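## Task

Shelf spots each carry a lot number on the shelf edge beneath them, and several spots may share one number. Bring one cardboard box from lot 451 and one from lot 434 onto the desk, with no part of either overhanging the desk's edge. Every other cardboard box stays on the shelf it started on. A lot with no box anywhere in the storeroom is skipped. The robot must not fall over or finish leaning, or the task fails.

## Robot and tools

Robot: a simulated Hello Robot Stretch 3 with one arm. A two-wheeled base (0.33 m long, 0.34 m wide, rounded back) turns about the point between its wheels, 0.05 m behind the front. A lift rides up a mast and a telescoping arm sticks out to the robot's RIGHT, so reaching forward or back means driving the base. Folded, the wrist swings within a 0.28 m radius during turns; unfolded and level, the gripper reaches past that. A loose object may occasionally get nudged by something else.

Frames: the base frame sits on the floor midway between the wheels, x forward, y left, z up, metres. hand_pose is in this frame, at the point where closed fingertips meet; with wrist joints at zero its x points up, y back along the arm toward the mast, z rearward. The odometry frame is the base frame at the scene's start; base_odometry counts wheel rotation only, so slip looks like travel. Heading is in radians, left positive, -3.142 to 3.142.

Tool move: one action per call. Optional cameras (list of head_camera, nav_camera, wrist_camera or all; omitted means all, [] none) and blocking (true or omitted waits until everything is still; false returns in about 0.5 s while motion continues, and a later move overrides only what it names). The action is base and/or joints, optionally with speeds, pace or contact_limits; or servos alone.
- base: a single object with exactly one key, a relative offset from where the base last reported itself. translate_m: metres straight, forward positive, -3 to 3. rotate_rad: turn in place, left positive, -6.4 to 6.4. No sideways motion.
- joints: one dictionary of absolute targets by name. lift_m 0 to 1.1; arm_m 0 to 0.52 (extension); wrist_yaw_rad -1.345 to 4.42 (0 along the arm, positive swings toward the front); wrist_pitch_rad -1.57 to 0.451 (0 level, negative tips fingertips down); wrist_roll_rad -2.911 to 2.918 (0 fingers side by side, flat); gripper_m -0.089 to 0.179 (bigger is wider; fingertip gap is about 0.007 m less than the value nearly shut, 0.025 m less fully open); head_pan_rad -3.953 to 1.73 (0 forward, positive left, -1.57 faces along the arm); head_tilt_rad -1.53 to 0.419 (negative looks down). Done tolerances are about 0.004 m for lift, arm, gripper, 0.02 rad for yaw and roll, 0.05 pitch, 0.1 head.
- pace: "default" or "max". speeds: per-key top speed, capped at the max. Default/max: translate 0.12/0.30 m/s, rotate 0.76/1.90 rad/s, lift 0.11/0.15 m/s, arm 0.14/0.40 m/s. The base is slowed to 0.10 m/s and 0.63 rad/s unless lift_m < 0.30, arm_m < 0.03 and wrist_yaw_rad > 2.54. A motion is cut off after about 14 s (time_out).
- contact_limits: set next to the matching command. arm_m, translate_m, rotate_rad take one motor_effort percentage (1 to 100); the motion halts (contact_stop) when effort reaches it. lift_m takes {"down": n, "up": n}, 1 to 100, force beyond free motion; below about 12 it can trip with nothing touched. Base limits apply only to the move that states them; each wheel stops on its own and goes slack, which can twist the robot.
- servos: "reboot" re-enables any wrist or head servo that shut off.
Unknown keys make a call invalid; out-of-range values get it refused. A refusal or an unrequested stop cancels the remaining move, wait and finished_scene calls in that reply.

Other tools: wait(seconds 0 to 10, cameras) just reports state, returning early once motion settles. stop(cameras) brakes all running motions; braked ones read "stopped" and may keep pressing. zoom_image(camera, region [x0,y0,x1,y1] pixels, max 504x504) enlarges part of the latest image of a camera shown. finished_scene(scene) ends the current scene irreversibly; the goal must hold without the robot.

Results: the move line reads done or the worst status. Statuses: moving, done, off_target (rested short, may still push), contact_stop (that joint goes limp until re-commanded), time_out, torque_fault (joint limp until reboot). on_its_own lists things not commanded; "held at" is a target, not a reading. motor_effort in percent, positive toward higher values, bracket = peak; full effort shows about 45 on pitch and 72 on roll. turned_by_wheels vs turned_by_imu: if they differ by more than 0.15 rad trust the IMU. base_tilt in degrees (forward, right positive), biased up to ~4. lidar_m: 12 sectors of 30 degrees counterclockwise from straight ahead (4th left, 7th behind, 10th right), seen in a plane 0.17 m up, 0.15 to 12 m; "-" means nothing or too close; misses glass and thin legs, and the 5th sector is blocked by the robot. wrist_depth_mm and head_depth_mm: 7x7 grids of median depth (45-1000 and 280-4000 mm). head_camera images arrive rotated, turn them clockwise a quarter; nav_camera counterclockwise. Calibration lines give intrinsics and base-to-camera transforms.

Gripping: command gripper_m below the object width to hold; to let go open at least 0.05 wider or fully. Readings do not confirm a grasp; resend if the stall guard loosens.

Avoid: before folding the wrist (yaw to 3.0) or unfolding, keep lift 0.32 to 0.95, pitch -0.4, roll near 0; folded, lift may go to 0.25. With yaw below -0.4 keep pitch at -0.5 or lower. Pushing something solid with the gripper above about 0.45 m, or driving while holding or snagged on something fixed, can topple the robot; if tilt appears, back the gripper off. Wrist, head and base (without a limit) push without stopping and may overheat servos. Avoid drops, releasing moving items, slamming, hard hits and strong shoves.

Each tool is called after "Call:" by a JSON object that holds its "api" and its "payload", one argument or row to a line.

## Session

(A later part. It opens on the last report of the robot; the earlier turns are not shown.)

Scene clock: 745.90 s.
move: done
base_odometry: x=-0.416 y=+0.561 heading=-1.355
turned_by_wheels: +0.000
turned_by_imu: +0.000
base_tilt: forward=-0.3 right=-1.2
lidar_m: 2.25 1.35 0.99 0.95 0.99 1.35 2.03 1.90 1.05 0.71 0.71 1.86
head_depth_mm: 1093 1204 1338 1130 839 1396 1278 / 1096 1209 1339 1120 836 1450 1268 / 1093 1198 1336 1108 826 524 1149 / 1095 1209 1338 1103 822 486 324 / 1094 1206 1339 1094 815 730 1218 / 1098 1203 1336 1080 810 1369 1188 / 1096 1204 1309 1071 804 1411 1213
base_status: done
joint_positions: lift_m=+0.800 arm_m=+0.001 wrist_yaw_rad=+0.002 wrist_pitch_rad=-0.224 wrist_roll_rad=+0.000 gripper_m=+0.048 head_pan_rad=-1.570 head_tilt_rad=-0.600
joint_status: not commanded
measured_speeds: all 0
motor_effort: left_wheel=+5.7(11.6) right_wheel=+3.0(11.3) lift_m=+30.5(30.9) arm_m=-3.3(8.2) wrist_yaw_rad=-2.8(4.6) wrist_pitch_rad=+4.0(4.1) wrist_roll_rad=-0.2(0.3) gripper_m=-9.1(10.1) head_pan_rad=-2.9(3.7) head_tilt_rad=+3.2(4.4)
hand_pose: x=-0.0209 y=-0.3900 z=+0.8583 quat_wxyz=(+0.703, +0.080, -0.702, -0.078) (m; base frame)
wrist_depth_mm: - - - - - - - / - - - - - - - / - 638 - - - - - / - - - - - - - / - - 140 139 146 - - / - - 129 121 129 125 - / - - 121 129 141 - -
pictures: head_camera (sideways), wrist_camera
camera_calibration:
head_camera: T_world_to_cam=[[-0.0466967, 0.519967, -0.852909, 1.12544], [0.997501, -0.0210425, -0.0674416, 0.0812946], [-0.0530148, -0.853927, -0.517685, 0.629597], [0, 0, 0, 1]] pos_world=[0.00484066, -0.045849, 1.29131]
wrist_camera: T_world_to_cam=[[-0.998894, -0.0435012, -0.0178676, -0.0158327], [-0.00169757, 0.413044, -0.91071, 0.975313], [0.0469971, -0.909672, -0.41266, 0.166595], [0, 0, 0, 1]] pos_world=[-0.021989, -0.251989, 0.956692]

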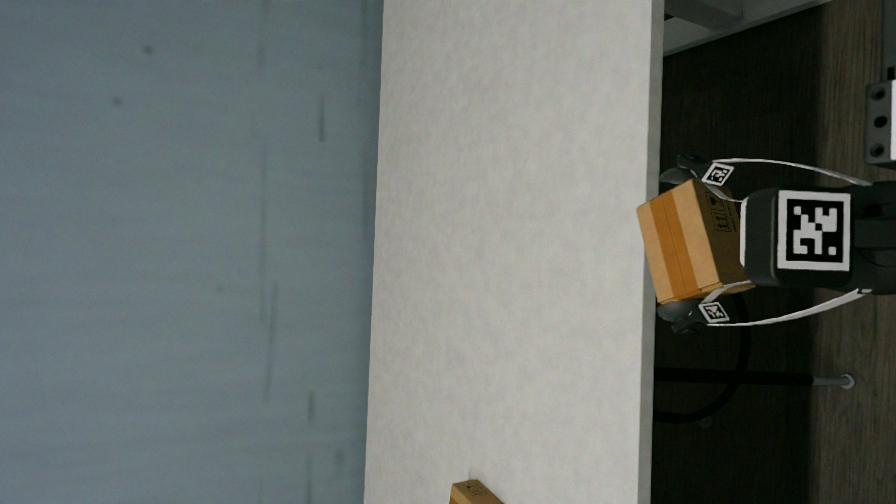

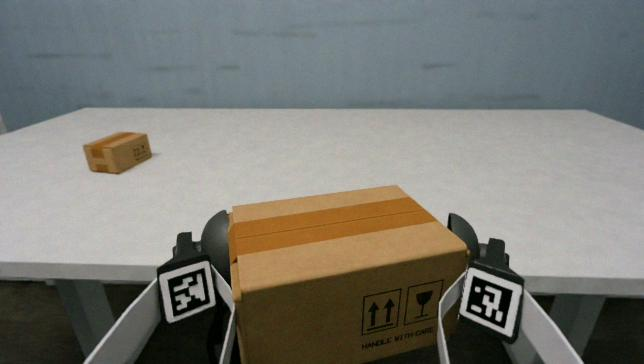

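Call:
{"api": "move", "payload": {
  "joints": {"arm_m": 0.3},
  "cameras": []
}}

Call:
{"api": "move", "payload": {
  "joints": {"lift_m": 0.73},
  "cameras": []
}}

Call:
{"api": "move", "payload": {
  "joints": {"lift_m": 0.66},
  "speeds": {"lift_m": 0.03},
  "contact_limits": {"lift_m": {"down": 14}},
  "cameras": ["head_camera", "wrist_camera"]
}}

Scene clock: 756.27 s.
move: done
base_odometry: x=-0.416 y=+0.561 heading=-1.355
turned_by_wheels: +0.000
turned_by_imu: +0.000
base_tilt: forward=-0.3 right=-1.0
lidar_m: 2.24 1.35 0.99 0.95 0.99 1.34 2.02 1.89 1.06 0.71 0.71 1.87
head_depth_mm: 1094 1218 1345 1134 839 341 287 / 1095 1197 1345 1126 420 341 1209 / 1094 1205 1346 1108 483 1440 1234 / 1095 1209 1343 1098 515 1390 1224 / 1097 1201 1333 1089 815 1422 1223 / 1098 1203 1337 1077 811 1378 1185 / 1100 1204 1317 1065 808 1413 1212
base_status: not commanded
joint_positions: lift_m=+0.800 arm_m=+0.300 wrist_yaw_rad=+0.002 wrist_pitch_rad=-0.224 wrist_roll_rad=+0.000 gripper_m=+0.048 head_pan_rad=-1.570 head_tilt_rad=-0.600
joint_status: all done
measured_speeds: all 0
motor_effort: left_wheel=+6.3(6.4) right_wheel=+3.0(4.1) lift_m=+30.7(31.4) arm_m=+13.4(15.0) wrist_yaw_rad=-2.1(4.1) wrist_pitch_rad=+4.0(4.2) wrist_roll_rad=-0.1(0.3) gripper_m=-9.1(10.1) head_pan_rad=-2.5(3.6) head_tilt_rad=+2.7(4.1)
hand_pose: x=-0.0209 y=-0.6895 z=+0.8583 quat_wxyz=(+0.703, +0.080, -0.702, -0.079) (m; base frame)
wrist_depth_mm: - - - - - - - / - - - - - - - / - - - - - - - / - - - - - - - / - - 140 139 146 - - / - - 128 121 130 124 - / - 93 119 129 138 118 -
pictures: none
No camera images: "cameras" was empty.

Scene clock: 757.73 s.
move: done
base_odometry: x=-0.416 y=+0.561 heading=-1.355
turned_by_wheels: +0.000
turned_by_imu: +0.000
base_tilt: forward=-0.3 right=-1.1
lidar_m: 2.25 1.35 0.99 0.95 0.98 1.34 2.03 1.89 1.05 0.71 0.70 1.87
head_depth_mm: 1103 1212 1344 1134 839 1399 1192 / 1099 1206 1341 1121 806 408 351 / 1103 1206 1340 1109 517 1397 1235 / 1103 1208 1331 1097 565 1357 1229 / 1093 1204 1340 1089 792 1422 1219 / 1094 1201 1337 1077 812 1370 1190 / 1095 1200 1315 1064 807 1401 1214
base_status: not commanded
joint_positions: lift_m=+0.730 arm_m=+0.300 wrist_yaw_rad=+0.002 wrist_pitch_rad=-0.224 wrist_roll_rad=+0.000 gripper_m=+0.048 head_pan_rad=-1.570 head_tilt_rad=-0.600
joint_status: all done
measured_speeds: all 0
motor_effort: left_wheel=+5.8(6.4) right_wheel=+3.2(3.8) lift_m=+24.8(28.6) arm_m=+11.1(13.5) wrist_yaw_rad=-2.7(3.8) wrist_pitch_rad=+4.0(4.1) wrist_roll_rad=+0.0(0.3) gripper_m=-9.4(9.6) head_pan_rad=-3.0(3.5) head_tilt_rad=+3.2(3.8)
hand_pose: x=-0.0209 y=-0.6894 z=+0.7882 quat_wxyz=(+0.703, +0.080, -0.702, -0.079) (m; base frame)
wrist_depth_mm: - - - - - - - / - - - - - - - / - - - - - - - / - - - - - - - / - - 139 139 146 - - / - - 128 121 129 124 - / - 93 119 129 139 118 -
pictures: none
No camera images: "cameras" was empty.

Scene clock: 760.50 s.
move: done
base_odometry: x=-0.416 y=+0.561 heading=-1.355
turned_by_wheels: +0.000
turned_by_imu: +0.000
base_tilt: forward=-0.3 right=-1.2
lidar_m: 2.25 1.35 0.98 0.95 0.98 1.34 2.03 1.90 1.06 0.71 0.70 1.87
head_depth_mm: 1100 1209 1350 1137 839 1400 1247 / 1099 1203 1340 1116 835 733 401 / 1095 1203 1343 1113 826 549 1207 / 1094 1199 1339 1099 788 594 1228 / 1094 1202 1332 1091 814 1418 1224 / 1101 1202 1334 1081 809 1371 1189 / 1092 1212 1316 1069 805 1406 1210
base_status: not commanded
joint_positions: lift_m=+0.660 arm_m=+0.300 wrist_yaw_rad=+0.002 wrist_pitch_rad=-0.109 wrist_roll_rad=-0.005 gripper_m=+0.048 head_pan_rad=-1.570 head_tilt_rad=-0.600
joint_status: all done
measured_speeds: all 0
on_its_own: wrist_pitch_rad is at rest, and its effort (-17.2) is outside its rest range (-8 to +12)
motor_effort: left_wheel=+6.0(6.5) right_wheel=+2.7(3.9) lift_m=+13.8(27.3) arm_m=+9.4(12.4) wrist_yaw_rad=-2.1(4.1) wrist_pitch_rad=-17.2(17.6) wrist_roll_rad=+1.5(1.8) gripper_m=-9.0(9.9) head_pan_rad=-2.8(3.6) head_tilt_rad=+2.9(4.1)
contact_limits: lift_m down 14 (down: maximum 72; up: maximum 65)
hand_pose: x=-0.0209 y=-0.6971 z=+0.7470 quat_wxyz=(+0.708, +0.040, -0.704, -0.038) (m; base frame)
wrist_depth_mm: - - - - - - - / - - - - - - - / - - - - - - - / - - - - - - - / - - 143 133 143 - - / - - 127 120 130 - - / - - 118 127 135 - -
pictures: head_camera (sideways), wrist_camera
camera_calibration:
head_camera: T_world_to_cam=[[-0.0466983, 0.519971, -0.852906, 1.12543], [0.997496, -0.0211268, -0.0674948, 0.0813598], [-0.0531145, -0.853922, -0.517683, 0.629594], [0, 0, 0, 1]] pos_world=[0.00484037, -0.045849, 1.29131]
wrist_camera: T_world_to_cam=[[-0.998925, -0.0456201, -0.0082545, -0.039951], [-0.0060908, 0.305645, -0.952126, 0.956656], [0.0459591, -0.951052, -0.305594, -0.267546], [0, 0, 0, 1]] pos_world=[-0.0217851, -0.54867, 0.828766]

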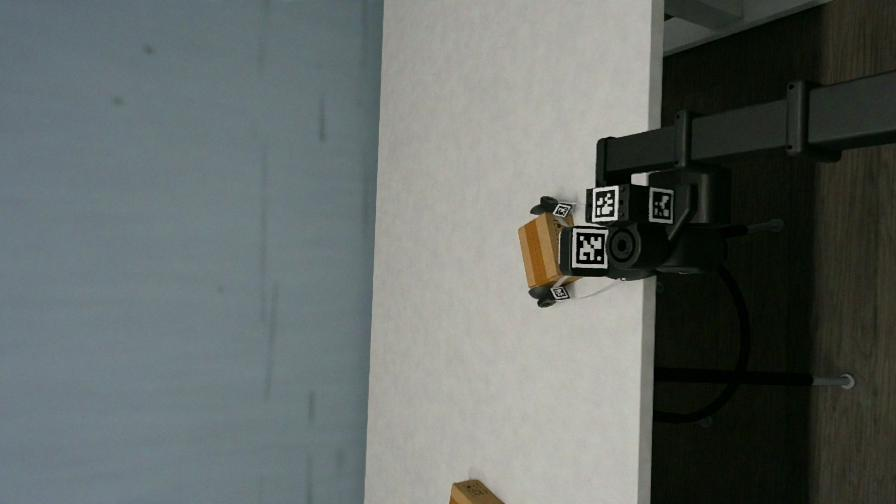

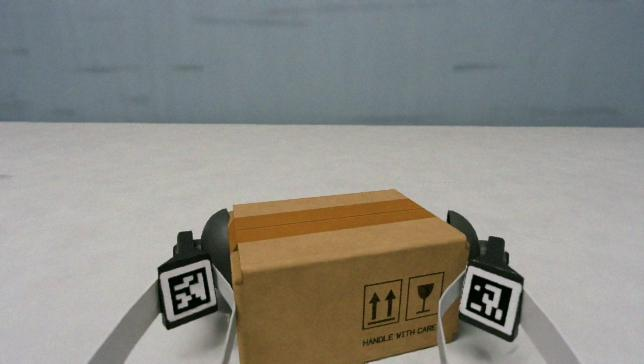

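Call:
{"api": "move", "payload": {
  "joints": {"lift_m": 0.687},
  "speeds": {"lift_m": 0.03},
  "cameras": []
}}

Scene clock: 764.70 s.
move: done
base_odometry: x=-0.416 y=+0.561 heading=-1.355
turned_by_wheels: +0.000
turned_by_imu: +0.000
base_tilt: forward=-0.3 right=-1.2
lidar_m: 2.25 1.35 0.99 0.95 0.99 1.35 2.03 1.90 1.06 0.70 0.71 1.86
head_depth_mm: 1097 1204 1345 1129 842 1399 1240 / 1095 1204 1332 1123 836 477 384 / 1099 1203 1342 1109 564 539 1209 / 1098 1206 1329 1103 637 1227 1232 / 1098 1203 1335 1091 816 1424 1219 / 1094 1210 1327 1076 809 1369 1188 / 1094 1203 1309 1068 805 1409 1212
base_status: not commanded
joint_positions: lift_m=+0.687 arm_m=+0.300 wrist_yaw_rad=+0.002 wrist_pitch_rad=-0.206 wrist_roll_rad=-0.007 gripper_m=+0.048 head_pan_rad=-1.570 head_tilt_rad=-0.600
joint_status: all done
measured_speeds: all 0
motor_effort: left_wheel=+5.8(6.8) right_wheel=+3.2(4.1) lift_m=+30.9(31.5) arm_m=+5.6(6.9) wrist_yaw_rad=-2.3(3.8) wrist_pitch_rad=+0.6(17.2) wrist_roll_rad=+2.3(2.8) gripper_m=-9.2(9.9) head_pan_rad=-2.5(3.4) head_tilt_rad=+3.5(4.2)
hand_pose: x=-0.0210 y=-0.6909 z=+0.7498 quat_wxyz=(+0.706, +0.074, -0.700, -0.072) (m; base frame)
wrist_depth_mm: - - - - - - - / - - - - - - - / - - - - - - - / - - - 170 - - - / - - 132 132 141 - - / - - 128 120 131 124 - / - 92 119 128 139 118 -
pictures: none
No camera images: "cameras" was empty.

Call:
{"api": "move", "payload": {
  "joints": {"gripper_m": 0.165},
  "cameras": []
}}

Call:
{"api": "move", "payload": {
  "joints": {"arm_m": 0.05, "lift_m": 0.70},
  "cameras": ["head_camera", "wrist_camera"]
}}

Scene clock: 769.63 s.
move: done
base_odometry: x=-0.416 y=+0.561 heading=-1.355
turned_by_wheels: +0.000
turned_by_imu: +0.000
base_tilt: forward=-0.4 right=-1.3
lidar_m: 2.24 1.35 0.99 0.95 0.98 1.35 2.03 1.90 1.05 0.71 0.70 1.86
head_depth_mm: 1095 1210 1338 1135 844 1396 1250 / 1099 1206 1345 1121 834 477 384 / 1098 1203 1338 1110 563 538 1212 / 1096 1203 1337 1103 638 1232 1224 / 1093 1197 1334 1087 814 1420 1229 / 1099 1203 1334 1077 812 1380 1187 / 1100 1200 1309 1066 808 1408 1206
base_status: not commanded
joint_positions: lift_m=+0.687 arm_m=+0.300 wrist_yaw_rad=+0.000 wrist_pitch_rad=-0.214 wrist_roll_rad=-0.006 gripper_m=+0.165 head_pan_rad=-1.570 head_tilt_rad=-0.600
joint_status: all done
measured_speeds: all 0
motor_effort: left_wheel=+5.8(6.3) right_wheel=+3.1(4.3) lift_m=+27.2(30.8) arm_m=+1.2(3.6) wrist_yaw_rad=-1.2(3.4) wrist_pitch_rad=+2.1(2.1) wrist_roll_rad=+1.7(2.6) gripper_m=+0.8(85.3) head_pan_rad=-2.5(3.4) head_tilt_rad=+3.1(4.2)
hand_pose: x=-0.0214 y=-0.6903 z=+0.7478 quat_wxyz=(+0.705, +0.076, -0.701, -0.075) (m; base frame)
wrist_depth_mm: - - - - - - - / - - - - - - - / - - - - - - - / - - - 168 - - - / - 146 134 134 140 - - / - 123 - 120 132 134 - / - 118 122 131 140 - 102
pictures: none
No camera images: "cameras" was empty.

Scene clock: 772.70 s.
move: done
base_odometry: x=-0.416 y=+0.561 heading=-1.355
turned_by_wheels: +0.000
turned_by_imu: +0.000
base_tilt: forward=-0.3 right=-1.1
lidar_m: 2.24 1.35 0.99 0.95 0.98 1.34 2.02 1.90 1.05 0.71 0.71 1.86
head_depth_mm: 1095 1208 1349 1138 838 1394 1249 / 1094 1208 1334 1122 835 1443 1238 / 1101 1206 1333 1115 829 1403 1212 / 1094 1206 1344 1100 795 1388 418 / 1098 1201 1338 1093 816 1349 1196 / 1098 1202 1329 1082 812 1375 1190 / 1097 1197 1310 1066 805 1404 1213
base_status: not commanded
joint_positions: lift_m=+0.700 arm_m=+0.050 wrist_yaw_rad=+0.000 wrist_pitch_rad=-0.214 wrist_roll_rad=-0.005 gripper_m=+0.165 head_pan_rad=-1.570 head_tilt_rad=-0.600
joint_status: all done
measured_speeds: all 0
motor_effort: left_wheel=+5.7(6.4) right_wheel=+2.3(3.8) lift_m=+29.2(33.5) arm_m=-12.5(15.1) wrist_yaw_rad=-0.8(2.2) wrist_pitch_rad=+2.1(2.3) wrist_roll_rad=+1.4(2.2) gripper_m=+0.6(1.1) head_pan_rad=-2.6(3.2) head_tilt_rad=+2.5(4.0)
hand_pose: x=-0.0214 y=-0.4402 z=+0.7606 quat_wxyz=(+0.705, +0.076, -0.701, -0.076) (m; base frame)
wrist_depth_mm: - - - - - - - / - - - - - - - / - - - 358 - - - / - - - - - - - / - 147 - - - 138 - / 755 142 - - - 135 124 / 115 - - - - - 107
pictures: head_camera (sideways), wrist_camera
camera_calibration:
head_camera: T_world_to_cam=[[-0.0466983, 0.519971, -0.852906, 1.12543], [0.997496, -0.0211268, -0.0674948, 0.0813598], [-0.0531145, -0.853922, -0.517683, 0.629594], [0, 0, 0, 1]] pos_world=[0.00484037, -0.045849, 1.29131]
wrist_camera: T_world_to_cam=[[-0.999016, -0.0425795, -0.012418, -0.0240386], [-0.00587028, 0.404449, -0.914542, 0.906108], [0.0439632, -0.913569, -0.404301, 0.0724835], [0, 0, 0, 1]] pos_world=[-0.0218825, -0.301279, 0.85768]

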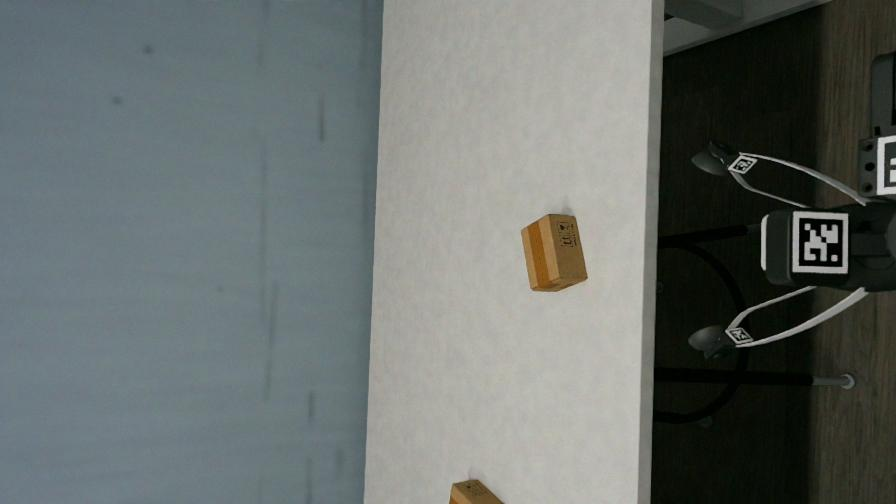

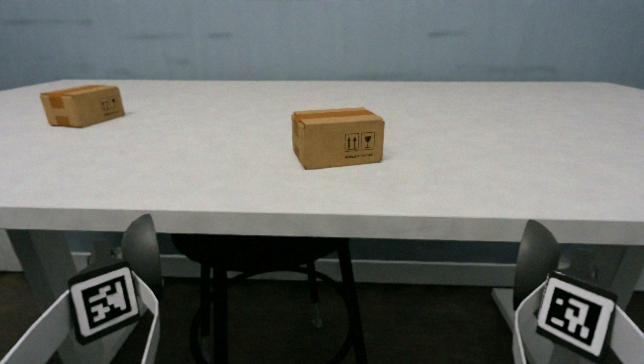

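Both boxes are on the desk.

Call:
{"api": "finished_scene", "payload": {
  "scene": 2
}}

The scene is finished: the task was done.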